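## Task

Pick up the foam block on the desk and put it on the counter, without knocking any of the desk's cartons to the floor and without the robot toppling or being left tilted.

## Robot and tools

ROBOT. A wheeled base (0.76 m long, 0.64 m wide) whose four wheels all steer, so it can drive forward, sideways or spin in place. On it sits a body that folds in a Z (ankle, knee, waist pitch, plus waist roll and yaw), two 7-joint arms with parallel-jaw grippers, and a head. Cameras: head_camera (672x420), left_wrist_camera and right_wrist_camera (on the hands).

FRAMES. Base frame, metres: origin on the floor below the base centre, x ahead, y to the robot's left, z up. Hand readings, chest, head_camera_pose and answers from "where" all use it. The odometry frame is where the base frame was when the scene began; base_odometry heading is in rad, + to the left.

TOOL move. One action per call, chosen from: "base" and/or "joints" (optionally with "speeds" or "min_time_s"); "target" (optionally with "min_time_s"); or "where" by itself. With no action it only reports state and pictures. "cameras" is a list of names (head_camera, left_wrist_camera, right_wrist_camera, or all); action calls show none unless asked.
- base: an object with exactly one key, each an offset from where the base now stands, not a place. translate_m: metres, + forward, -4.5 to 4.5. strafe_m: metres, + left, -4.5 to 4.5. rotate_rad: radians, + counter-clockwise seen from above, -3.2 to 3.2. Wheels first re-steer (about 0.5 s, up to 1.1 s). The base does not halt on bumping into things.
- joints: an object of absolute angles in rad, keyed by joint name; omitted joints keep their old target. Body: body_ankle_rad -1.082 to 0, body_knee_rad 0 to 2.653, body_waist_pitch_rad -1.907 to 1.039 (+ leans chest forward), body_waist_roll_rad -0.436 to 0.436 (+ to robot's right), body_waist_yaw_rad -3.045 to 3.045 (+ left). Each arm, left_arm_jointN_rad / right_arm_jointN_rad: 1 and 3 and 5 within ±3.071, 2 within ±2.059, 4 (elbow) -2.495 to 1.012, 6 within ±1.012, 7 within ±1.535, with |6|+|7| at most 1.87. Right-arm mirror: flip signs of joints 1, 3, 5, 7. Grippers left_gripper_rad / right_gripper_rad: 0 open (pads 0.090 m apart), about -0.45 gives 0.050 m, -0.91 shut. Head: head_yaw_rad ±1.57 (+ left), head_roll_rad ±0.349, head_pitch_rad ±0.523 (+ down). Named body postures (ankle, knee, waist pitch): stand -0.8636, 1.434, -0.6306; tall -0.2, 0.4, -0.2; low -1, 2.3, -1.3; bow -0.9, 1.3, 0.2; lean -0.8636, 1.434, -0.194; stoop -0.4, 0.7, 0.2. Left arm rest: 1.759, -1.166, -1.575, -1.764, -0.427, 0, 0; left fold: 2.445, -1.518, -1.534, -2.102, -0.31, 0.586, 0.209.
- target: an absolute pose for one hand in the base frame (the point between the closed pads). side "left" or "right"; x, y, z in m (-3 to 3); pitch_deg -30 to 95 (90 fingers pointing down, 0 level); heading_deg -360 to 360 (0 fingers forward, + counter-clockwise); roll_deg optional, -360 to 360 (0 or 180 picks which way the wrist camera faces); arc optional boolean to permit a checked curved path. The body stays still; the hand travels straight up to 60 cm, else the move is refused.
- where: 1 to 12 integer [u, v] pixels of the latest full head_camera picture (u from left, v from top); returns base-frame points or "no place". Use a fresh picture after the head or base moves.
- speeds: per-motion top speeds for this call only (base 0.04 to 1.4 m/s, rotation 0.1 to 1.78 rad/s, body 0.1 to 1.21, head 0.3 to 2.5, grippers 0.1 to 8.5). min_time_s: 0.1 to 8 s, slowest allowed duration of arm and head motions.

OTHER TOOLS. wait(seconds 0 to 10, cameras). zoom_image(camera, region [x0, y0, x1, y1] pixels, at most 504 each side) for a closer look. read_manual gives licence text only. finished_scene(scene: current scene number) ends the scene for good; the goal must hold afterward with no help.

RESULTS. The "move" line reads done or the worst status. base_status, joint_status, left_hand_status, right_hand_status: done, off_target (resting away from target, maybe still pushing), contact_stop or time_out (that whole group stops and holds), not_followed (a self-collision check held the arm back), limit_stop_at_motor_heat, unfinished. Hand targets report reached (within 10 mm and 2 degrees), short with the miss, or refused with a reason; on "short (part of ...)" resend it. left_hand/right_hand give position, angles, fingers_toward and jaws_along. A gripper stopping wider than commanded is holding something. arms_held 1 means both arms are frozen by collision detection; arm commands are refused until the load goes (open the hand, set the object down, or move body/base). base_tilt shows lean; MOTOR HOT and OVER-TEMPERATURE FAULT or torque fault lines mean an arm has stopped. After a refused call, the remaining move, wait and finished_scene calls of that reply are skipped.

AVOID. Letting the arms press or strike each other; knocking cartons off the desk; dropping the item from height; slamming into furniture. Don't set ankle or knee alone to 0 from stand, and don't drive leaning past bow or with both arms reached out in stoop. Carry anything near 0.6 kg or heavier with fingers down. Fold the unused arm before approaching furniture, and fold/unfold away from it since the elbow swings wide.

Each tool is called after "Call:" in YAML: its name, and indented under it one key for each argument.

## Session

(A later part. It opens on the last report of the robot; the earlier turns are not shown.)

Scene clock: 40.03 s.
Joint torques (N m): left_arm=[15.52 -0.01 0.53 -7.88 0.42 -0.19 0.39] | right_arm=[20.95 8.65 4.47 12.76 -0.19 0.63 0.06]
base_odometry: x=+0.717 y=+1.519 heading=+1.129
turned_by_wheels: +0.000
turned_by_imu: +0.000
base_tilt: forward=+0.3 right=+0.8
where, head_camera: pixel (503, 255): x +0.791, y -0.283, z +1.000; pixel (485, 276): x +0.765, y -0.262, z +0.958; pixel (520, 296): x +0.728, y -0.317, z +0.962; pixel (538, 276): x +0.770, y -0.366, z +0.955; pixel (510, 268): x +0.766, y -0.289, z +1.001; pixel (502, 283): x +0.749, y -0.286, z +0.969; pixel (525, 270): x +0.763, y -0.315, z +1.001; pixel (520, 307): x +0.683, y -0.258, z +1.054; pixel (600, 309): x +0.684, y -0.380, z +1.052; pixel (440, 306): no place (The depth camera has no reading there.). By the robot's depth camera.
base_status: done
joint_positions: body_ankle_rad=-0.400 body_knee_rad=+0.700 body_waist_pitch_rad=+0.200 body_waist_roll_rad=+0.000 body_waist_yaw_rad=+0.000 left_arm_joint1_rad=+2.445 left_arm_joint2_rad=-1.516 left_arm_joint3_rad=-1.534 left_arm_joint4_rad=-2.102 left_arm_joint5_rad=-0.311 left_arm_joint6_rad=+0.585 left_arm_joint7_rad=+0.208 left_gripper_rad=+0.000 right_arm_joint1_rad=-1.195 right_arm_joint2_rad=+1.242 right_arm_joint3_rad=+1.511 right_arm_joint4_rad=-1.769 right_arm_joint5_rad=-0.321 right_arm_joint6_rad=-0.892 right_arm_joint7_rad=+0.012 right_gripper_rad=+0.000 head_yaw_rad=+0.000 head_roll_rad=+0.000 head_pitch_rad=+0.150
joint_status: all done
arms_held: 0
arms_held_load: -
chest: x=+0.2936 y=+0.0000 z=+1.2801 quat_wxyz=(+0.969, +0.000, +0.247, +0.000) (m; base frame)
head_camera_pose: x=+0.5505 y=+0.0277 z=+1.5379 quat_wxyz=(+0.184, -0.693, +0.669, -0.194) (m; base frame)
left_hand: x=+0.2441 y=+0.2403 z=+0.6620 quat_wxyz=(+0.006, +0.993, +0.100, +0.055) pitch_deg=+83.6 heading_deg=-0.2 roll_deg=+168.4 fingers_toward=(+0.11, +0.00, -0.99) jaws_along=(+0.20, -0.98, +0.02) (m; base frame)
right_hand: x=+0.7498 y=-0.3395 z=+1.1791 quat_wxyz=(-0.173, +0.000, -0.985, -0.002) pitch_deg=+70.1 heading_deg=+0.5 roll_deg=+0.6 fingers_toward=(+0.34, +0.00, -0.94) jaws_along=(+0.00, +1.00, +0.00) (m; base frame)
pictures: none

Call:
move:
  target: {"side":"right","x":0.765,"y":-0.302,"z":1.1,"pitch_deg":82,"heading_deg":54,"roll_deg":0,"arc":true}
  cameras: ["head_camera","right_wrist_camera"]

Scene clock: 46.37 s.
Joint torques (N m): left_arm=[15.16 0.04 0.55 -7.87 0.36 -0.16 0.33] | right_arm=[26.44 8.65 6.6 11.67 -0.27 0.21 -0.53]
move: done
base_odometry: x=+0.717 y=+1.519 heading=+1.129
turned_by_wheels: +0.000
turned_by_imu: -0.001
base_tilt: forward=+0.3 right=+0.8
base_status: not commanded
joint_positions: body_ankle_rad=-0.400 body_knee_rad=+0.700 body_waist_pitch_rad=+0.200 body_waist_roll_rad=+0.000 body_waist_yaw_rad=+0.000 left_arm_joint1_rad=+2.445 left_arm_joint2_rad=-1.516 left_arm_joint3_rad=-1.534 left_arm_joint4_rad=-2.102 left_arm_joint5_rad=-0.311 left_arm_joint6_rad=+0.585 left_arm_joint7_rad=+0.208 left_gripper_rad=+0.000 right_arm_joint1_rad=-1.609 right_arm_joint2_rad=+1.126 right_arm_joint3_rad=+1.747 right_arm_joint4_rad=-1.467 right_arm_joint5_rad=-1.601 right_arm_joint6_rad=-0.621 right_arm_joint7_rad=-0.994 right_gripper_rad=+0.000 head_yaw_rad=+0.000 head_roll_rad=+0.000 head_pitch_rad=+0.150
joint_status: not commanded
arms_held: 0
arms_held_load: -
chest: x=+0.2936 y=+0.0000 z=+1.2801 quat_wxyz=(+0.969, +0.000, +0.247, +0.000) (m; base frame)
head_camera_pose: x=+0.5505 y=+0.0277 z=+1.5379 quat_wxyz=(+0.184, -0.693, +0.669, -0.194) (m; base frame)
left_hand: x=+0.2441 y=+0.2403 z=+0.6620 quat_wxyz=(+0.006, +0.993, +0.100, +0.055) pitch_deg=+83.6 heading_deg=-0.2 roll_deg=+168.4 fingers_toward=(+0.11, +0.00, -0.99) jaws_along=(+0.20, -0.98, +0.02) (m; base frame)
right_hand: x=+0.7652 y=-0.3026 z=+1.1005 quat_wxyz=(-0.063, +0.452, -0.889, -0.032) pitch_deg=+81.9 heading_deg=+53.6 roll_deg=-0.2 fingers_toward=(+0.08, +0.11, -0.99) jaws_along=(-0.81, +0.59, +0.00) (m; base frame)
right_hand_status: reached (straight line, to end with the hand's camera side to the robot's left, planned for 2.9 s): 1 mm and 0.2 deg off.
pictures: head_camera, right_wrist_camera
camera_calibration:
head_camera: T_world_to_cam=[[0.0290011, -0.99932, 0.0227881, -0.0233836], [-0.856102, -0.0366003, -0.51551, 1.26508], [0.515993, -0.0045586, -0.856581, 1.03339], [0, 0, 0, 1]] pos_world=[0.550495, 0.0276455, 1.53787]
right_wrist_camera: T_world_to_cam=[[0.81813, -0.574834, 0.0151105, -0.821468], [-0.533829, -0.749477, 0.39155, -0.242623], [-0.213751, -0.328405, -0.920033, 1.21493], [0, 0, 0, 1]] pos_world=[0.802241, -0.25506, 1.22518]

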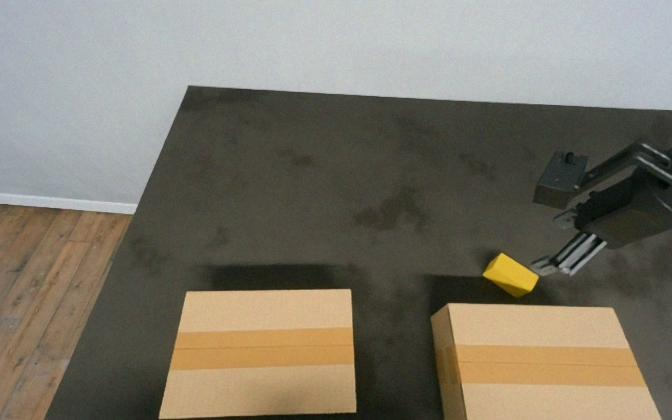

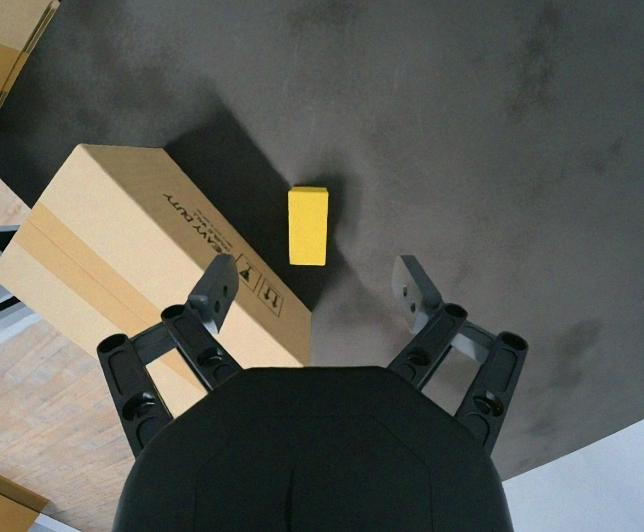

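Call:
move:
  target: {"side":"right","x":0.763,"y":-0.298,"z":0.985,"pitch_deg":82,"heading_deg":54,"roll_deg":0}
  cameras: ["right_wrist_camera"]

Call:
move:
  joints: {"right_gripper_rad":-0.75}
  cameras: ["right_wrist_camera"]

Scene clock: 49.70 s.
Joint torques (N m): left_arm=[14.92 -0.01 0.5 -7.89 0.21 -0.12 0.31] | right_arm=[29.14 5.91 7.09 9.44 0.34 0.22 0.3]
move: done
base_odometry: x=+0.717 y=+1.519 heading=+1.129
turned_by_wheels: +0.000
turned_by_imu: +0.000
base_tilt: forward=+0.2 right=+0.8
base_status: not commanded
joint_positions: body_ankle_rad=-0.400 body_knee_rad=+0.700 body_waist_pitch_rad=+0.200 body_waist_roll_rad=+0.000 body_waist_yaw_rad=+0.000 left_arm_joint1_rad=+2.445 left_arm_joint2_rad=-1.516 left_arm_joint3_rad=-1.534 left_arm_joint4_rad=-2.102 left_arm_joint5_rad=-0.311 left_arm_joint6_rad=+0.585 left_arm_joint7_rad=+0.208 left_gripper_rad=+0.000 right_arm_joint1_rad=-1.819 right_arm_joint2_rad=+1.067 right_arm_joint3_rad=+1.783 right_arm_joint4_rad=-1.558 right_arm_joint5_rad=-1.523 right_arm_joint6_rad=-0.552 right_arm_joint7_rad=-0.683 right_gripper_rad=+0.000 head_yaw_rad=+0.000 head_roll_rad=+0.000 head_pitch_rad=+0.150
joint_status: not commanded
arms_held: 0
arms_held_load: -
chest: x=+0.2936 y=+0.0000 z=+1.2801 quat_wxyz=(+0.969, +0.000, +0.247, +0.000) (m; base frame)
head_camera_pose: x=+0.5505 y=+0.0277 z=+1.5379 quat_wxyz=(+0.184, -0.693, +0.669, -0.194) (m; base frame)
left_hand: x=+0.2441 y=+0.2403 z=+0.6620 quat_wxyz=(+0.006, +0.993, +0.100, +0.055) pitch_deg=+83.6 heading_deg=-0.2 roll_deg=+168.4 fingers_toward=(+0.11, +0.00, -0.99) jaws_along=(+0.20, -0.98, +0.02) (m; base frame)
right_hand: x=+0.7626 y=-0.2981 z=+0.9854 quat_wxyz=(-0.061, +0.453, -0.889, -0.031) pitch_deg=+82.1 heading_deg=+53.9 roll_deg=-0.2 fingers_toward=(+0.08, +0.11, -0.99) jaws_along=(-0.81, +0.59, +0.00) (m; base frame)
right_hand_status: reached (straight line, to end with the hand's camera side to the robot's left, planned for 1.0 s): 1 mm and 0.2 deg off.
pictures: right_wrist_camera
camera_calibration:
right_wrist_camera: T_world_to_cam=[[0.820458, -0.571514, 0.0148587, -0.815602], [-0.529717, -0.750165, 0.395793, -0.203239], [-0.215055, -0.332602, -0.91822, 1.10781], [0, 0, 0, 1]] pos_world=[0.799747, -0.250132, 1.10977]

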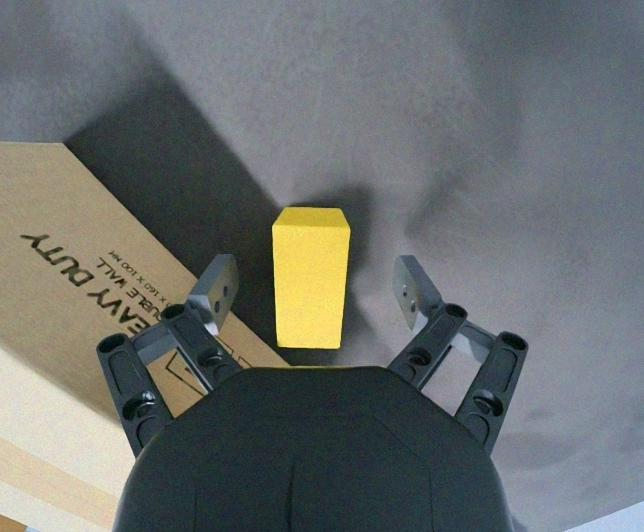

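Scene clock: 50.83 s.
Joint torques (N m): left_arm=[15.45 -0.13 0.44 -7.93 0.29 -0.18 0.3] | right_arm=[28.73 5.24 7.02 9.55 0.42 0.35 0.31]
move: off_target
base_odometry: x=+0.717 y=+1.519 heading=+1.129
turned_by_wheels: +0.000
turned_by_imu: +0.000
base_tilt: forward=+0.2 right=+0.9
base_status: not commanded
joint_positions: body_ankle_rad=-0.400 body_knee_rad=+0.700 body_waist_pitch_rad=+0.200 body_waist_roll_rad=+0.000 body_waist_yaw_rad=+0.000 left_arm_joint1_rad=+2.445 left_arm_joint2_rad=-1.516 left_arm_joint3_rad=-1.534 left_arm_joint4_rad=-2.102 left_arm_joint5_rad=-0.311 left_arm_joint6_rad=+0.585 left_arm_joint7_rad=+0.208 left_gripper_rad=+0.000 right_arm_joint1_rad=-1.819 right_arm_joint2_rad=+1.067 right_arm_joint3_rad=+1.784 right_arm_joint4_rad=-1.558 right_arm_joint5_rad=-1.523 right_arm_joint6_rad=-0.552 right_arm_joint7_rad=-0.683 right_gripper_rad=-0.617 head_yaw_rad=+0.000 head_roll_rad=+0.000 head_pitch_rad=+0.150
joint_status: right_gripper_rad off_target (ended at -0.617, target -0.750)
arms_held: 0
arms_held_load: -
chest: x=+0.2936 y=+0.0000 z=+1.2801 quat_wxyz=(+0.969, +0.000, +0.247, +0.000) (m; base frame)
head_camera_pose: x=+0.5505 y=+0.0277 z=+1.5379 quat_wxyz=(+0.184, -0.693, +0.669, -0.194) (m; base frame)
left_hand: x=+0.2441 y=+0.2403 z=+0.6620 quat_wxyz=(+0.006, +0.993, +0.100, +0.055) pitch_deg=+83.6 heading_deg=-0.2 roll_deg=+168.4 fingers_toward=(+0.11, +0.00, -0.99) jaws_along=(+0.20, -0.98, +0.02) (m; base frame)
right_hand: x=+0.7628 y=-0.2980 z=+0.9855 quat_wxyz=(-0.061, +0.453, -0.889, -0.031) pitch_deg=+82.1 heading_deg=+53.8 roll_deg=-0.3 fingers_toward=(+0.08, +0.11, -0.99) jaws_along=(-0.81, +0.59, +0.00) (m; base frame)
pictures: right_wrist_camera
camera_calibration:
right_wrist_camera: T_world_to_cam=[[0.820444, -0.571527, 0.0150985, -0.815969], [-0.529896, -0.750234, 0.395423, -0.202603], [-0.214667, -0.332423, -0.918375, 1.10798], [0, 0, 0, 1]] pos_world=[0.799945, -0.250033, 1.10997]

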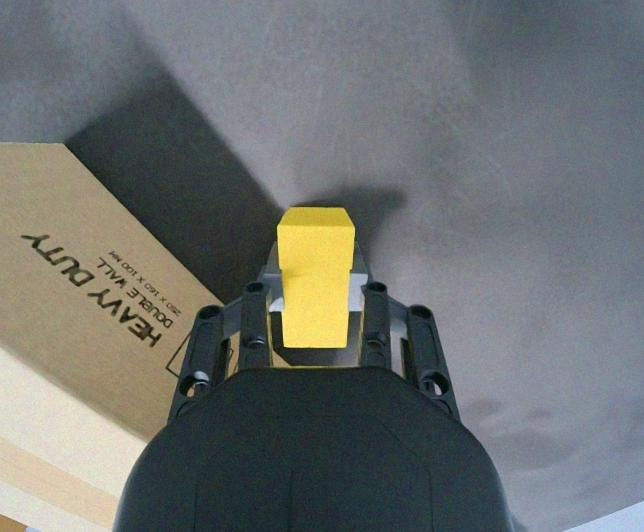

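Call:
move:
  target: {"side":"right","x":0.763,"y":-0.298,"z":1.16,"pitch_deg":82,"heading_deg":54,"roll_deg":0}
  cameras: ["right_wrist_camera"]

Call:
move:
  base: {"translate_m":-0.75}
  joints: {"head_pitch_rad":0}

Call:
move:
  base: {"rotate_rad":-2.979}

Call:
move:
  base: {"translate_m":2.2}
  speeds: {"translate_m":0.6}
  cameras: ["head_camera","right_wrist_camera"]

Scene clock: 54.47 s.
Joint torques (N m): left_arm=[15.49 0.03 0.46 -7.86 0.32 -0.18 0.31] | right_arm=[29.03 5.72 7.03 9.26 0.53 0.16 0.21]
move: refused
base_odometry: x=+0.717 y=+1.519 heading=+1.129
turned_by_wheels: +0.000
turned_by_imu: +0.000
base_tilt: forward=+0.2 right=+0.9
base_status: not commanded
joint_positions: body_ankle_rad=-0.400 body_knee_rad=+0.700 body_waist_pitch_rad=+0.200 body_waist_roll_rad=+0.000 body_waist_yaw_rad=+0.000 left_arm_joint1_rad=+2.445 left_arm_joint2_rad=-1.516 left_arm_joint3_rad=-1.534 left_arm_joint4_rad=-2.102 left_arm_joint5_rad=-0.311 left_arm_joint6_rad=+0.585 left_arm_joint7_rad=+0.208 left_gripper_rad=+0.000 right_arm_joint1_rad=-1.819 right_arm_joint2_rad=+1.067 right_arm_joint3_rad=+1.784 right_arm_joint4_rad=-1.558 right_arm_joint5_rad=-1.523 right_arm_joint6_rad=-0.552 right_arm_joint7_rad=-0.683 right_gripper_rad=-0.617 head_yaw_rad=+0.000 head_roll_rad=+0.000 head_pitch_rad=+0.150
joint_status: not commanded
arms_held: 0
arms_held_load: -
chest: x=+0.2936 y=+0.0000 z=+1.2801 quat_wxyz=(+0.969, +0.000, +0.247, +0.000) (m; base frame)
head_camera_pose: x=+0.5505 y=+0.0277 z=+1.5379 quat_wxyz=(+0.184, -0.693, +0.669, -0.194) (m; base frame)
left_hand: x=+0.2441 y=+0.2403 z=+0.6620 quat_wxyz=(+0.006, +0.993, +0.100, +0.055) pitch_deg=+83.6 heading_deg=-0.2 roll_deg=+168.4 fingers_toward=(+0.11, +0.00, -0.99) jaws_along=(+0.20, -0.98, +0.02) (m; base frame)
right_hand: x=+0.7628 y=-0.2980 z=+0.9855 quat_wxyz=(-0.061, +0.453, -0.889, -0.031) pitch_deg=+82.1 heading_deg=+53.8 roll_deg=-0.3 fingers_toward=(+0.08, +0.11, -0.99) jaws_along=(-0.81, +0.59, +0.00) (m; base frame)
right_hand_status: refused: the straight line brings the right wrist too near the stop that joints 6 and 7 share, 94% of the way. Nothing moved. A checked arc of 1.4 s passes: it swings the hand 0.7 cm off the straight line and the elbow 10.8 cm from its place (up to 7.0 cm upward and 6.8 cm to the robot's left), to end with the hand's camera side to the robot's left. The same target with "arc": true plays it.
pictures: right_wrist_camera
camera_calibration:
right_wrist_camera: T_world_to_cam=[[0.820444, -0.571527, 0.0150985, -0.815969], [-0.529896, -0.750234, 0.395423, -0.202603], [-0.214667, -0.332423, -0.918375, 1.10798], [0, 0, 0, 1]] pos_world=[0.799945, -0.250033, 1.10997]

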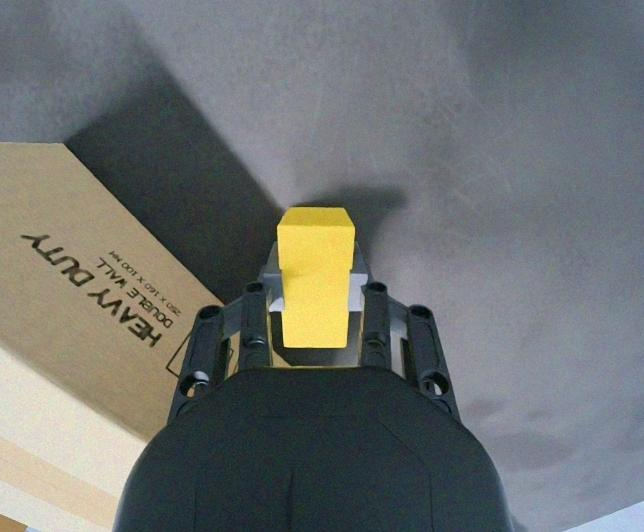

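not run: a stop came earlier in this reply.

not run: a stop came earlier in this reply.

not run: a stop came earlier in this reply.

Good safety. Use the arc.

Call:
move:
  target: {"side":"right","x":0.763,"y":-0.298,"z":1.16,"pitch_deg":82,"heading_deg":54,"roll_deg":0,"arc":true}
  cameras: ["right_wrist_camera"]

Call:
move:
  base: {"translate_m":-0.75}
  joints: {"head_pitch_rad":0}

Call:
move:
  base: {"rotate_rad":-2.979}

Call:
move:
  base: {"translate_m":2.2}
  speeds: {"translate_m":0.6}
  cameras: ["head_camera","right_wrist_camera"]

Scene clock: 57.63 s.
Joint torques (N m): left_arm=[15.11 -0.2 0.49 -7.86 0.2 -0.11 0.33] | right_arm=[28.01 7.01 2.7 12.87 0.35 0.22 -0.57]
move: done
base_odometry: x=+0.717 y=+1.519 heading=+1.129
turned_by_wheels: +0.000
turned_by_imu: +0.000
base_tilt: forward=+0.3 right=+0.9
base_status: not commanded
joint_positions: body_ankle_rad=-0.400 body_knee_rad=+0.700 body_waist_pitch_rad=+0.200 body_waist_roll_rad=+0.000 body_waist_yaw_rad=+0.000 left_arm_joint1_rad=+2.445 left_arm_joint2_rad=-1.516 left_arm_joint3_rad=-1.534 left_arm_joint4_rad=-2.102 left_arm_joint5_rad=-0.311 left_arm_joint6_rad=+0.585 left_arm_joint7_rad=+0.208 left_gripper_rad=+0.000 right_arm_joint1_rad=-1.525 right_arm_joint2_rad=+1.330 right_arm_joint3_rad=+1.564 right_arm_joint4_rad=-1.380 right_arm_joint5_rad=-1.469 right_arm_joint6_rad=-0.504 right_arm_joint7_rad=-1.177 right_gripper_rad=-0.617 head_yaw_rad=+0.000 head_roll_rad=+0.000 head_pitch_rad=+0.150
joint_status: not commanded
arms_held: 0
arms_held_load: -
chest: x=+0.2936 y=+0.0000 z=+1.2801 quat_wxyz=(+0.969, +0.000, +0.247, +0.000) (m; base frame)
head_camera_pose: x=+0.5505 y=+0.0277 z=+1.5379 quat_wxyz=(+0.184, -0.693, +0.669, -0.194) (m; base frame)
left_hand: x=+0.2441 y=+0.2403 z=+0.6620 quat_wxyz=(+0.006, +0.993, +0.100, +0.055) pitch_deg=+83.6 heading_deg=-0.2 roll_deg=+168.4 fingers_toward=(+0.11, +0.00, -0.99) jaws_along=(+0.20, -0.98, +0.02) (m; base frame)
right_hand: x=+0.7629 y=-0.2986 z=+1.1587 quat_wxyz=(-0.062, +0.452, -0.889, -0.032) pitch_deg=+82.0 heading_deg=+54.5 roll_deg=+0.6 fingers_toward=(+0.08, +0.11, -0.99) jaws_along=(-0.81, +0.59, +0.00) (m; base frame)
right_hand_status: reached (checked arc, to end with the hand's camera side to the robot's left, planned for 1.3 s): 1 mm and 0.1 deg off.
pictures: right_wrist_camera
camera_calibration:
right_wrist_camera: T_world_to_cam=[[0.818967, -0.57369, 0.0131063, -0.81625], [-0.531528, -0.749775, 0.3941, -0.268484], [-0.216265, -0.329721, -0.918974, 1.26964], [0, 0, 0, 1]] pos_world=[0.800353, -0.250951, 1.28327]

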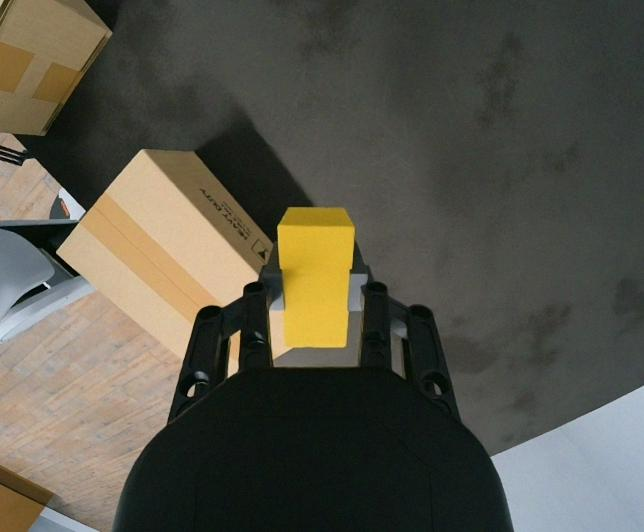

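Scene clock: 61.60 s.
Joint torques (N m): left_arm=[15.27 -0.26 0.51 -8.36 0.29 -0.22 0.27] | right_arm=[26.89 6.98 2.88 13.04 0.47 0.11 -0.15]
move: done
base_odometry: x=+0.398 y=+0.840 heading=+1.128
turned_by_wheels: -0.002
turned_by_imu: -0.001
base_tilt: forward=+0.3 right=+0.8
base_status: done
joint_positions: body_ankle_rad=-0.400 body_knee_rad=+0.700 body_waist_pitch_rad=+0.200 body_waist_roll_rad=+0.000 body_waist_yaw_rad=+0.000 left_arm_joint1_rad=+2.445 left_arm_joint2_rad=-1.516 left_arm_joint3_rad=-1.534 left_arm_joint4_rad=-2.102 left_arm_joint5_rad=-0.311 left_arm_joint6_rad=+0.586 left_arm_joint7_rad=+0.208 left_gripper_rad=+0.000 right_arm_joint1_rad=-1.523 right_arm_joint2_rad=+1.331 right_arm_joint3_rad=+1.563 right_arm_joint4_rad=-1.380 right_arm_joint5_rad=-1.469 right_arm_joint6_rad=-0.504 right_arm_joint7_rad=-1.178 right_gripper_rad=-0.617 head_yaw_rad=+0.000 head_roll_rad=+0.000 head_pitch_rad=+0.000
joint_status: all done
arms_held: 0
arms_held_load: -
chest: x=+0.2933 y=+0.0000 z=+1.2802 quat_wxyz=(+0.969, +0.000, +0.247, +0.000) (m; base frame)
head_camera_pose: x=+0.5444 y=+0.0277 z=+1.5590 quat_wxyz=(+0.234, -0.677, +0.653, -0.246) (m; base frame)
left_hand: x=+0.2433 y=+0.2404 z=+0.6620 quat_wxyz=(+0.006, +0.993, +0.100, +0.055) pitch_deg=+83.7 heading_deg=-0.2 roll_deg=+168.4 fingers_toward=(+0.11, +0.00, -0.99) jaws_along=(+0.20, -0.98, +0.02) (m; base frame)
right_hand: x=+0.7626 y=-0.2985 z=+1.1601 quat_wxyz=(-0.062, +0.452, -0.889, -0.032) pitch_deg=+82.0 heading_deg=+54.0 roll_deg=+0.1 fingers_toward=(+0.08, +0.11, -0.99) jaws_along=(-0.81, +0.59, +0.00) (m; base frame)
pictures: none

Scene clock: 66.97 s.
Joint torques (N m): left_arm=[14.94 0.08 0.35 -8.22 0.45 -0.24 0.3] | right_arm=[26.95 6.3 3.14 12.81 0.21 0.14 -0.2]
move: done
base_odometry: x=+0.399 y=+0.840 heading=-1.851
turned_by_wheels: -2.979
turned_by_imu: -2.960
base_tilt: forward=+0.2 right=+0.9
base_status: done
joint_positions: body_ankle_rad=-0.400 body_knee_rad=+0.700 body_waist_pitch_rad=+0.200 body_waist_roll_rad=+0.000 body_waist_yaw_rad=+0.000 left_arm_joint1_rad=+2.445 left_arm_joint2_rad=-1.517 left_arm_joint3_rad=-1.534 left_arm_joint4_rad=-2.102 left_arm_joint5_rad=-0.311 left_arm_joint6_rad=+0.586 left_arm_joint7_rad=+0.208 left_gripper_rad=+0.000 right_arm_joint1_rad=-1.524 right_arm_joint2_rad=+1.331 right_arm_joint3_rad=+1.563 right_arm_joint4_rad=-1.380 right_arm_joint5_rad=-1.468 right_arm_joint6_rad=-0.503 right_arm_joint7_rad=-1.178 right_gripper_rad=-0.617 head_yaw_rad=+0.000 head_roll_rad=+0.000 head_pitch_rad=+0.000
joint_status: not commanded
arms_held: 0
arms_held_load: -
chest: x=+0.2933 y=-0.0001 z=+1.2802 quat_wxyz=(+0.969, +0.000, +0.247, +0.000) (m; base frame)
head_camera_pose: x=+0.5444 y=+0.0275 z=+1.5590 quat_wxyz=(+0.234, -0.677, +0.654, -0.246) (m; base frame)
left_hand: x=+0.2436 y=+0.2401 z=+0.6620 quat_wxyz=(+0.006, +0.993, +0.100, +0.055) pitch_deg=+83.6 heading_deg=-0.2 roll_deg=+168.3 fingers_toward=(+0.11, +0.00, -0.99) jaws_along=(+0.20, -0.98, +0.02) (m; base frame)
right_hand: x=+0.7626 y=-0.2985 z=+1.1597 quat_wxyz=(-0.062, +0.452, -0.889, -0.032) pitch_deg=+82.0 heading_deg=+54.3 roll_deg=+0.3 fingers_toward=(+0.08, +0.11, -0.99) jaws_along=(-0.81, +0.59, +0.00) (m; base frame)
pictures: none

Scene clock: 73.63 s.
Joint torques (N m): left_arm=[15.34 0.18 0.34 -8.02 0.38 -0.2 0.3] | right_arm=[27.91 6.58 3.17 12.81 0.16 0.1 -0.13]
move: done
base_odometry: x=-0.199 y=-1.277 heading=-1.845
turned_by_wheels: +0.006
turned_by_imu: +0.003
base_tilt: forward=+0.2 right=+0.9
base_status: done
joint_positions: body_ankle_rad=-0.400 body_knee_rad=+0.700 body_waist_pitch_rad=+0.200 body_waist_roll_rad=+0.000 body_waist_yaw_rad=+0.000 left_arm_joint1_rad=+2.444 left_arm_joint2_rad=-1.517 left_arm_joint3_rad=-1.534 left_arm_joint4_rad=-2.102 left_arm_joint5_rad=-0.311 left_arm_joint6_rad=+0.586 left_arm_joint7_rad=+0.208 left_gripper_rad=+0.000 right_arm_joint1_rad=-1.524 right_arm_joint2_rad=+1.332 right_arm_joint3_rad=+1.563 right_arm_joint4_rad=-1.380 right_arm_joint5_rad=-1.468 right_arm_joint6_rad=-0.503 right_arm_joint7_rad=-1.178 right_gripper_rad=-0.617 head_yaw_rad=+0.000 head_roll_rad=+0.000 head_pitch_rad=+0.000
joint_status: not commanded
arms_held: 0
arms_held_load: -
chest: x=+0.2936 y=+0.0000 z=+1.2800 quat_wxyz=(+0.969, +0.000, +0.248, +0.000) (m; base frame)
head_camera_pose: x=+0.5449 y=+0.0276 z=+1.5588 quat_wxyz=(+0.234, -0.677, +0.654, -0.246) (m; base frame)
left_hand: x=+0.2442 y=+0.2402 z=+0.6619 quat_wxyz=(+0.006, +0.993, +0.100, +0.055) pitch_deg=+83.6 heading_deg=-0.2 roll_deg=+168.3 fingers_toward=(+0.11, +0.00, -0.99) jaws_along=(+0.20, -0.98, +0.02) (m; base frame)
right_hand: x=+0.7628 y=-0.2983 z=+1.1591 quat_wxyz=(-0.062, +0.452, -0.889, -0.032) pitch_deg=+82.0 heading_deg=+54.7 roll_deg=+0.7 fingers_toward=(+0.08, +0.11, -0.99) jaws_along=(-0.81, +0.59, +0.00) (m; base frame)
pictures: head_camera, right_wrist_camera
camera_calibration:
head_camera: T_world_to_cam=[[0.0251374, -0.999323, 0.0268768, -0.0279647], [-0.769599, -0.036504, -0.637483, 1.41404], [0.638033, -0.00465972, -0.769995, 0.852637], [0, 0, 0, 1]] pos_world=[0.544939, 0.0276455, 1.55871]
right_wrist_camera: T_world_to_cam=[[0.819332, -0.573177, 0.0127463, -0.815619], [-0.530926, -0.750171, 0.394159, -0.269139], [-0.216361, -0.329714, -0.918954, 1.27002], [0, 0, 0, 1]] pos_world=[0.800153, -0.25065, 1.28357]

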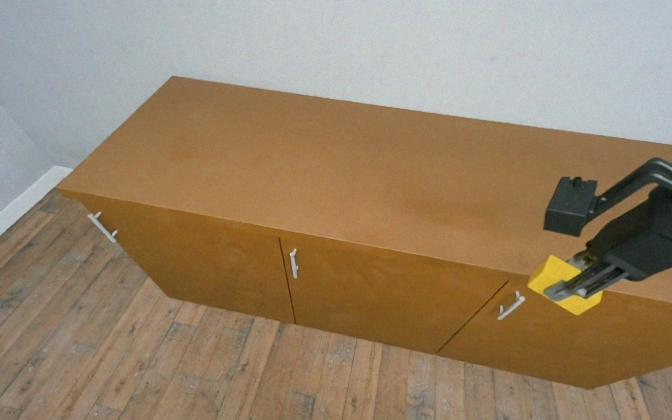

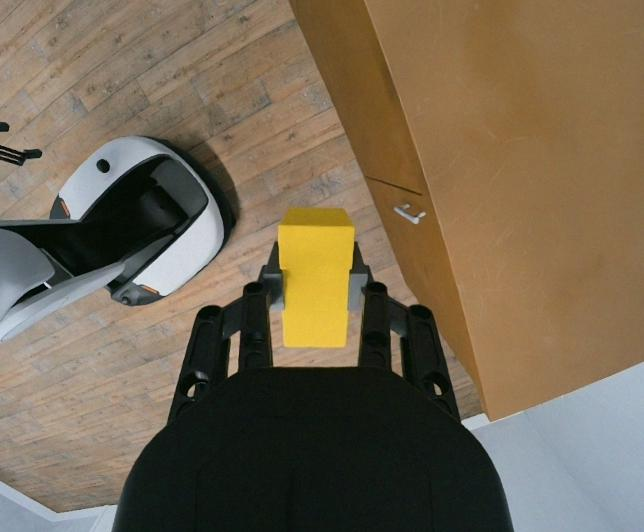

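Call:
move:
  where:
    - [280,236]
    - [435,264]
    - [500,276]
    - [640,295]
    - [450,215]
    - [60,195]

Scene clock: 74.53 s.
Joint torques (N m): left_arm=[15.21 0.23 0.4 -7.88 0.27 -0.17 0.28] | right_arm=[27.78 6.2 2.89 13.06 0.25 0.14 -0.13]
base_odometry: x=-0.199 y=-1.277 heading=-1.845
turned_by_wheels: +0.000
turned_by_imu: +0.000
base_tilt: forward=+0.3 right=+0.8
where, head_camera: pixel (280, 236): x +1.010, y +0.162, z +0.884; pixel (435, 264): x +0.942, y -0.219, z +0.889; pixel (500, 276): x +0.916, y -0.367, z +0.889; pixel (640, 295): x +0.867, y -0.649, z +0.915; pixel (450, 215): x +1.070, y -0.271, z +0.920; pixel (60, 195): no place (The depth camera has no reading there.). By the robot's depth camera.
base_status: done
joint_positions: body_ankle_rad=-0.400 body_knee_rad=+0.700 body_waist_pitch_rad=+0.200 body_waist_roll_rad=+0.000 body_waist_yaw_rad=+0.000 left_arm_joint1_rad=+2.444 left_arm_joint2_rad=-1.517 left_arm_joint3_rad=-1.534 left_arm_joint4_rad=-2.102 left_arm_joint5_rad=-0.311 left_arm_joint6_rad=+0.586 left_arm_joint7_rad=+0.208 left_gripper_rad=+0.000 right_arm_joint1_rad=-1.524 right_arm_joint2_rad=+1.332 right_arm_joint3_rad=+1.563 right_arm_joint4_rad=-1.380 right_arm_joint5_rad=-1.468 right_arm_joint6_rad=-0.503 right_arm_joint7_rad=-1.178 right_gripper_rad=-0.617 head_yaw_rad=+0.000 head_roll_rad=+0.000 head_pitch_rad=+0.000
joint_status: not commanded
arms_held: 0
arms_held_load: -
chest: x=+0.2936 y=+0.0000 z=+1.2800 quat_wxyz=(+0.969, +0.000, +0.248, +0.000) (m; base frame)
head_camera_pose: x=+0.5449 y=+0.0276 z=+1.5588 quat_wxyz=(+0.234, -0.677, +0.654, -0.246) (m; base frame)
left_hand: x=+0.2442 y=+0.2402 z=+0.6619 quat_wxyz=(+0.006, +0.993, +0.100, +0.055) pitch_deg=+83.6 heading_deg=-0.2 roll_deg=+168.3 fingers_toward=(+0.11, +0.00, -0.99) jaws_along=(+0.20, -0.98, +0.02) (m; base frame)
right_hand: x=+0.7628 y=-0.2983 z=+1.1591 quat_wxyz=(-0.062, +0.452, -0.889, -0.032) pitch_deg=+82.0 heading_deg=+54.7 roll_deg=+0.7 fingers_toward=(+0.08, +0.11, -0.99) jaws_along=(-0.81, +0.59, +0.00) (m; base frame)
pictures: none

Call:
move:
  base: {"translate_m":0.34}
  speeds: {"translate_m":0.3}

Call:
move:
  target: {"side":"right","x":0.765,"y":-0.298,"z":0.96,"pitch_deg":82,"heading_deg":54,"roll_deg":0,"arc":true}
  cameras: ["head_camera","right_wrist_camera"]

Call:
move:
  where:
    - [480,200]
    - [400,250]
    - [420,200]

Scene clock: 79.63 s.
Joint torques (N m): left_arm=[15.53 0.6 0.27 -7.83 0.22 -0.2 0.21] | right_arm=[27.35 6.37 2.88 13.02 0.34 0.22 -0.09]
move: done
base_odometry: x=-0.290 y=-1.605 heading=-1.843
turned_by_wheels: +0.001
turned_by_imu: +0.000
base_tilt: forward=+0.2 right=+0.8
base_status: done
joint_positions: body_ankle_rad=-0.400 body_knee_rad=+0.700 body_waist_pitch_rad=+0.200 body_waist_roll_rad=+0.000 body_waist_yaw_rad=+0.000 left_arm_joint1_rad=+2.444 left_arm_joint2_rad=-1.517 left_arm_joint3_rad=-1.534 left_arm_joint4_rad=-2.102 left_arm_joint5_rad=-0.311 left_arm_joint6_rad=+0.586 left_arm_joint7_rad=+0.208 left_gripper_rad=+0.000 right_arm_joint1_rad=-1.524 right_arm_joint2_rad=+1.332 right_arm_joint3_rad=+1.563 right_arm_joint4_rad=-1.380 right_arm_joint5_rad=-1.468 right_arm_joint6_rad=-0.503 right_arm_joint7_rad=-1.179 right_gripper_rad=-0.617 head_yaw_rad=+0.000 head_roll_rad=+0.000 head_pitch_rad=+0.000
joint_status: not commanded
arms_held: 0
arms_held_load: -
chest: x=+0.2936 y=+0.0000 z=+1.2801 quat_wxyz=(+0.969, +0.000, +0.247, +0.000) (m; base frame)
head_camera_pose: x=+0.5448 y=+0.0276 z=+1.5588 quat_wxyz=(+0.234, -0.677, +0.654, -0.246) (m; base frame)
left_hand: x=+0.2445 y=+0.2402 z=+0.6620 quat_wxyz=(+0.006, +0.993, +0.100, +0.056) pitch_deg=+83.6 heading_deg=-0.2 roll_deg=+168.3 fingers_toward=(+0.11, +0.00, -0.99) jaws_along=(+0.20, -0.98, +0.02) (m; base frame)
right_hand: x=+0.7627 y=-0.2983 z=+1.1593 quat_wxyz=(-0.062, +0.452, -0.889, -0.032) pitch_deg=+82.0 heading_deg=+54.5 roll_deg=+0.6 fingers_toward=(+0.08, +0.11, -0.99) jaws_along=(-0.81, +0.59, +0.00) (m; base frame)
pictures: none

Scene clock: 81.53 s.
Joint torques (N m): left_arm=[16.08 0.19 0.31 -7.83 0.25 -0.16 0.26] | right_arm=[29.71 4.18 4.07 10.17 0.51 0.28 0.38]
move: done
base_odometry: x=-0.290 y=-1.605 heading=-1.843
turned_by_wheels: +0.000
turned_by_imu: +0.000
base_tilt: forward=+0.2 right=+0.9
base_status: not commanded
joint_positions: body_ankle_rad=-0.400 body_knee_rad=+0.700 body_waist_pitch_rad=+0.200 body_waist_roll_rad=+0.000 body_waist_yaw_rad=+0.000 left_arm_joint1_rad=+2.444 left_arm_joint2_rad=-1.517 left_arm_joint3_rad=-1.534 left_arm_joint4_rad=-2.102 left_arm_joint5_rad=-0.311 left_arm_joint6_rad=+0.586 left_arm_joint7_rad=+0.208 left_gripper_rad=+0.000 right_arm_joint1_rad=-1.859 right_arm_joint2_rad=+1.237 right_arm_joint3_rad=+1.618 right_arm_joint4_rad=-1.545 right_arm_joint5_rad=-1.345 right_arm_joint6_rad=-0.370 right_arm_joint7_rad=-0.660 right_gripper_rad=-0.617 head_yaw_rad=+0.000 head_roll_rad=+0.000 head_pitch_rad=+0.000
joint_status: not commanded
arms_held: 0
arms_held_load: -
chest: x=+0.2936 y=+0.0000 z=+1.2801 quat_wxyz=(+0.969, +0.000, +0.247, +0.000) (m; base frame)
head_camera_pose: x=+0.5448 y=+0.0276 z=+1.5588 quat_wxyz=(+0.234, -0.677, +0.653, -0.246) (m; base frame)
left_hand: x=+0.2445 y=+0.2402 z=+0.6620 quat_wxyz=(+0.006, +0.993, +0.100, +0.056) pitch_deg=+83.6 heading_deg=-0.2 roll_deg=+168.3 fingers_toward=(+0.11, +0.00, -0.99) jaws_along=(+0.20, -0.98, +0.02) (m; base frame)
right_hand: x=+0.7645 y=-0.2981 z=+0.9603 quat_wxyz=(-0.061, +0.454, -0.889, -0.031) pitch_deg=+82.1 heading_deg=+54.0 roll_deg=+0.0 fingers_toward=(+0.08, +0.11, -0.99) jaws_along=(-0.81, +0.59, +0.00) (m; base frame)
right_hand_status: reached (straight line, to end with the hand's camera side to the robot's left, planned for 1.4 s): 1 mm and 0.2 deg off.
pictures: head_camera, right_wrist_camera
camera_calibration:
head_camera: T_world_to_cam=[[0.0251324, -0.999323, 0.0268827, -0.0279713], [-0.76946, -0.0365049, -0.637651, 1.41422], [0.638201, -0.00465949, -0.769856, 0.852469], [0, 0, 0, 1]] pos_world=[0.54484, 0.0276455, 1.55881]
right_wrist_camera: T_world_to_cam=[[0.820659, -0.571234, 0.0145327, -0.816551], [-0.52932, -0.750371, 0.395934, -0.192691], [-0.215266, -0.332619, -0.918164, 1.08533], [0, 0, 0, 1]] pos_world=[0.801748, -0.250031, 1.08467]

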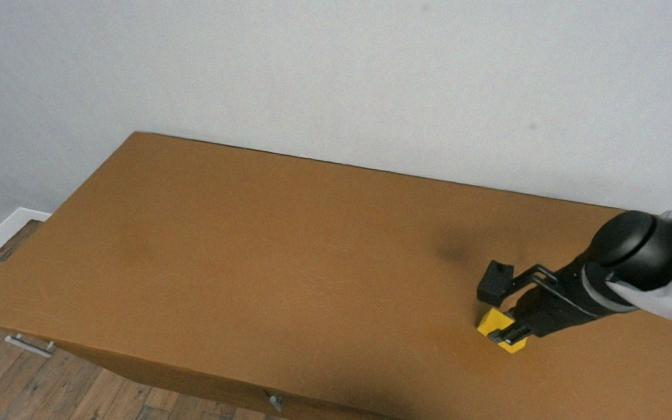

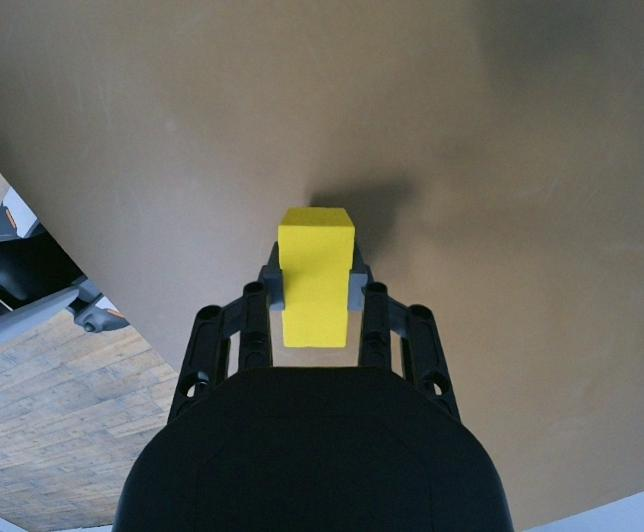

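Scene clock: 81.53 s.
Joint torques (N m): left_arm=[16.08 0.19 0.31 -7.83 0.25 -0.16 0.26] | right_arm=[29.71 4.18 4.07 10.17 0.51 0.28 0.38]
base_odometry: x=-0.290 y=-1.605 heading=-1.843
turned_by_wheels: +0.000
turned_by_imu: +0.000
base_tilt: forward=+0.2 right=+0.9
where, head_camera: pixel (480, 200): x +1.127, y -0.364, z +0.918; pixel (400, 250): x +0.960, y -0.132, z +0.917; pixel (420, 200): x +1.119, y -0.201, z +0.919. By the robot's depth camera.
base_status: not commanded
joint_positions: body_ankle_rad=-0.400 body_knee_rad=+0.700 body_waist_pitch_rad=+0.200 body_waist_roll_rad=+0.000 body_waist_yaw_rad=+0.000 left_arm_joint1_rad=+2.444 left_arm_joint2_rad=-1.517 left_arm_joint3_rad=-1.534 left_arm_joint4_rad=-2.102 left_arm_joint5_rad=-0.311 left_arm_joint6_rad=+0.586 left_arm_joint7_rad=+0.208 left_gripper_rad=+0.000 right_arm_joint1_rad=-1.859 right_arm_joint2_rad=+1.237 right_arm_joint3_rad=+1.618 right_arm_joint4_rad=-1.545 right_arm_joint5_rad=-1.345 right_arm_joint6_rad=-0.370 right_arm_joint7_rad=-0.660 right_gripper_rad=-0.617 head_yaw_rad=+0.000 head_roll_rad=+0.000 head_pitch_rad=+0.000
joint_status: not commanded
arms_held: 0
arms_held_load: -
chest: x=+0.2936 y=+0.0000 z=+1.2801 quat_wxyz=(+0.969, +0.000, +0.247, +0.000) (m; base frame)
head_camera_pose: x=+0.5448 y=+0.0276 z=+1.5588 quat_wxyz=(+0.234, -0.677, +0.653, -0.246) (m; base frame)
left_hand: x=+0.2445 y=+0.2402 z=+0.6620 quat_wxyz=(+0.006, +0.993, +0.100, +0.056) pitch_deg=+83.6 heading_deg=-0.2 roll_deg=+168.3 fingers_toward=(+0.11, +0.00, -0.99) jaws_along=(+0.20, -0.98, +0.02) (m; base frame)
right_hand: x=+0.7645 y=-0.2981 z=+0.9603 quat_wxyz=(-0.061, +0.454, -0.889, -0.031) pitch_deg=+82.1 heading_deg=+54.0 roll_deg=+0.0 fingers_toward=(+0.08, +0.11, -0.99) jaws_along=(-0.81, +0.59, +0.00) (m; base frame)
right_hand_status: reached (straight line, to end with the hand's camera side to the robot's left, planned for 1.4 s): 1 mm and 0.2 deg off.
pictures: none

Call:
move:
  target: {"side":"right","x":0.765,"y":-0.298,"z":0.94,"pitch_deg":82,"heading_deg":54,"roll_deg":0}

Call:
move:
  joints: {"right_gripper_rad":-0.3}

Call:
move:
  target: {"side":"right","x":0.765,"y":-0.298,"z":1.05,"pitch_deg":82,"heading_deg":54,"roll_deg":0,"arc":true}
  cameras: ["right_wrist_camera"]

Scene clock: 83.77 s.
Joint torques (N m): left_arm=[15.75 0.46 0.44 -7.87 0.37 -0.14 0.25] | right_arm=[25.36 3.79 4.35 9.41 0.69 0.56 0.93]
move: done
base_odometry: x=-0.290 y=-1.605 heading=-1.843
turned_by_wheels: +0.000
turned_by_imu: +0.000
base_tilt: forward=+0.3 right=+0.9
base_status: not commanded
joint_positions: body_ankle_rad=-0.400 body_knee_rad=+0.700 body_waist_pitch_rad=+0.200 body_waist_roll_rad=+0.000 body_waist_yaw_rad=+0.000 left_arm_joint1_rad=+2.444 left_arm_joint2_rad=-1.517 left_arm_joint3_rad=-1.534 left_arm_joint4_rad=-2.102 left_arm_joint5_rad=-0.311 left_arm_joint6_rad=+0.586 left_arm_joint7_rad=+0.208 left_gripper_rad=+0.000 right_arm_joint1_rad=-1.899 right_arm_joint2_rad=+1.233 right_arm_joint3_rad=+1.625 right_arm_joint4_rad=-1.536 right_arm_joint5_rad=-1.339 right_arm_joint6_rad=-0.353 right_arm_joint7_rad=-0.625 right_gripper_rad=-0.616 head_yaw_rad=+0.000 head_roll_rad=+0.000 head_pitch_rad=+0.000
joint_status: not commanded
arms_held: 0
arms_held_load: -
chest: x=+0.2935 y=+0.0000 z=+1.2801 quat_wxyz=(+0.969, +0.000, +0.247, +0.000) (m; base frame)
head_camera_pose: x=+0.5448 y=+0.0276 z=+1.5588 quat_wxyz=(+0.234, -0.677, +0.654, -0.246) (m; base frame)
left_hand: x=+0.2445 y=+0.2401 z=+0.6620 quat_wxyz=(+0.006, +0.993, +0.100, +0.056) pitch_deg=+83.6 heading_deg=-0.2 roll_deg=+168.3 fingers_toward=(+0.11, +0.00, -0.99) jaws_along=(+0.20, -0.98, +0.02) (m; base frame)
right_hand: x=+0.7672 y=-0.2982 z=+0.9448 quat_wxyz=(-0.064, +0.453, -0.888, -0.030) pitch_deg=+81.9 heading_deg=+51.7 roll_deg=-2.3 fingers_toward=(+0.09, +0.11, -0.99) jaws_along=(-0.81, +0.59, -0.01) (m; base frame)
right_hand_status: reached (straight line, to end with the hand's camera side to the robot's left, planned for 0.4 s): 5 mm and 0.4 deg off.
pictures: none

Scene clock: 84.60 s.
Joint torques (N m): left_arm=[15.87 -0.11 0.41 -7.75 0.31 -0.18 0.19] | right_arm=[29.94 3.84 4 9.67 0.54 0.29 0.26]
move: done
base_odometry: x=-0.290 y=-1.605 heading=-1.843
turned_by_wheels: +0.000
turned_by_imu: +0.000
base_tilt: forward=+0.2 right=+0.8
base_status: not commanded
joint_positions: body_ankle_rad=-0.400 body_knee_rad=+0.700 body_waist_pitch_rad=+0.200 body_waist_roll_rad=+0.000 body_waist_yaw_rad=+0.000 left_arm_joint1_rad=+2.444 left_arm_joint2_rad=-1.517 left_arm_joint3_rad=-1.534 left_arm_joint4_rad=-2.102 left_arm_joint5_rad=-0.311 left_arm_joint6_rad=+0.586 left_arm_joint7_rad=+0.208 left_gripper_rad=+0.000 right_arm_joint1_rad=-1.908 right_arm_joint2_rad=+1.233 right_arm_joint3_rad=+1.625 right_arm_joint4_rad=-1.537 right_arm_joint5_rad=-1.338 right_arm_joint6_rad=-0.351 right_arm_joint7_rad=-0.622 right_gripper_rad=-0.301 head_yaw_rad=+0.000 head_roll_rad=+0.000 head_pitch_rad=+0.000
joint_status: all done
arms_held: 0
arms_held_load: -
chest: x=+0.2935 y=+0.0000 z=+1.2801 quat_wxyz=(+0.969, +0.000, +0.247, +0.000) (m; base frame)
head_camera_pose: x=+0.5448 y=+0.0276 z=+1.5588 quat_wxyz=(+0.234, -0.677, +0.654, -0.246) (m; base frame)
left_hand: x=+0.2445 y=+0.2401 z=+0.6620 quat_wxyz=(+0.006, +0.993, +0.100, +0.056) pitch_deg=+83.6 heading_deg=-0.2 roll_deg=+168.3 fingers_toward=(+0.11, +0.00, -0.99) jaws_along=(+0.20, -0.98, +0.02) (m; base frame)
right_hand: x=+0.7649 y=-0.2981 z=+0.9407 quat_wxyz=(-0.062, +0.454, -0.889, -0.031) pitch_deg=+82.1 heading_deg=+53.7 roll_deg=-0.4 fingers_toward=(+0.08, +0.11, -0.99) jaws_along=(-0.81, +0.59, +0.00) (m; base frame)
pictures: none

Scene clock: 85.97 s.
Joint torques (N m): left_arm=[15.92 0.4 0.37 -7.82 0.31 -0.18 0.27] | right_arm=[30.06 7.06 3.39 11.27 -0.23 -0.18 -0.47]
move: done
base_odometry: x=-0.290 y=-1.605 heading=-1.843
turned_by_wheels: +0.000
turned_by_imu: +0.000
base_tilt: forward=+0.2 right=+0.8
base_status: not commanded
joint_positions: body_ankle_rad=-0.400 body_knee_rad=+0.700 body_waist_pitch_rad=+0.200 body_waist_roll_rad=+0.000 body_waist_yaw_rad=+0.000 left_arm_joint1_rad=+2.444 left_arm_joint2_rad=-1.517 left_arm_joint3_rad=-1.534 left_arm_joint4_rad=-2.102 left_arm_joint5_rad=-0.311 left_arm_joint6_rad=+0.586 left_arm_joint7_rad=+0.208 left_gripper_rad=+0.000 right_arm_joint1_rad=-1.675 right_arm_joint2_rad=+1.267 right_arm_joint3_rad=+1.593 right_arm_joint4_rad=-1.522 right_arm_joint5_rad=-1.386 right_arm_joint6_rad=-0.443 right_arm_joint7_rad=-0.863 right_gripper_rad=-0.300 head_yaw_rad=+0.000 head_roll_rad=+0.000 head_pitch_rad=+0.000
joint_status: not commanded
arms_held: 0
arms_held_load: -
chest: x=+0.2935 y=+0.0000 z=+1.2801 quat_wxyz=(+0.969, +0.000, +0.247, +0.000) (m; base frame)
head_camera_pose: x=+0.5448 y=+0.0276 z=+1.5588 quat_wxyz=(+0.234, -0.677, +0.653, -0.246) (m; base frame)
left_hand: x=+0.2445 y=+0.2402 z=+0.6620 quat_wxyz=(+0.006, +0.993, +0.100, +0.056) pitch_deg=+83.6 heading_deg=-0.2 roll_deg=+168.3 fingers_toward=(+0.11, +0.00, -0.99) jaws_along=(+0.20, -0.98, +0.02) (m; base frame)
right_hand: x=+0.7649 y=-0.2978 z=+1.0488 quat_wxyz=(-0.062, +0.452, -0.889, -0.033) pitch_deg=+81.9 heading_deg=+54.8 roll_deg=+0.9 fingers_toward=(+0.08, +0.12, -0.99) jaws_along=(-0.81, +0.59, +0.00) (m; base frame)
right_hand_status: reached (straight line, to end with the hand's camera side to the robot's left, planned for 0.9 s): 1 mm and 0.2 deg off.
pictures: right_wrist_camera
camera_calibration:
right_wrist_camera: T_world_to_cam=[[0.819248, -0.573303, 0.0124785, -0.815391], [-0.531425, -0.750869, 0.392151, -0.22196], [-0.215452, -0.327901, -0.919816, 1.17008], [0, 0, 0, 1]] pos_world=[0.802149, -0.250458, 1.17348]

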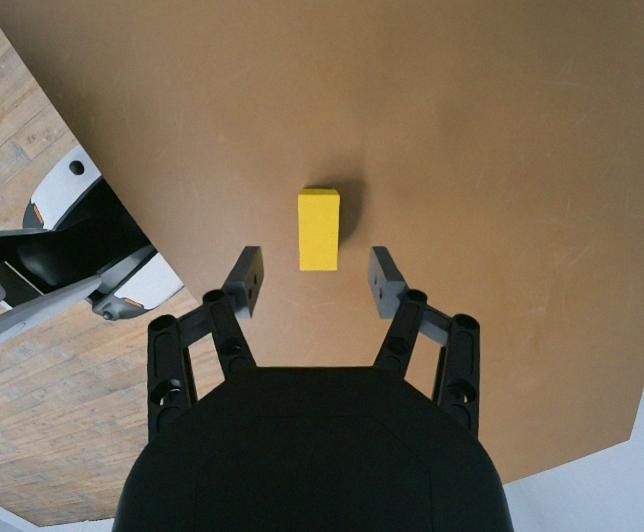

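Call:
finished_scene:
  scene: 2

The scene is finished: the task was done.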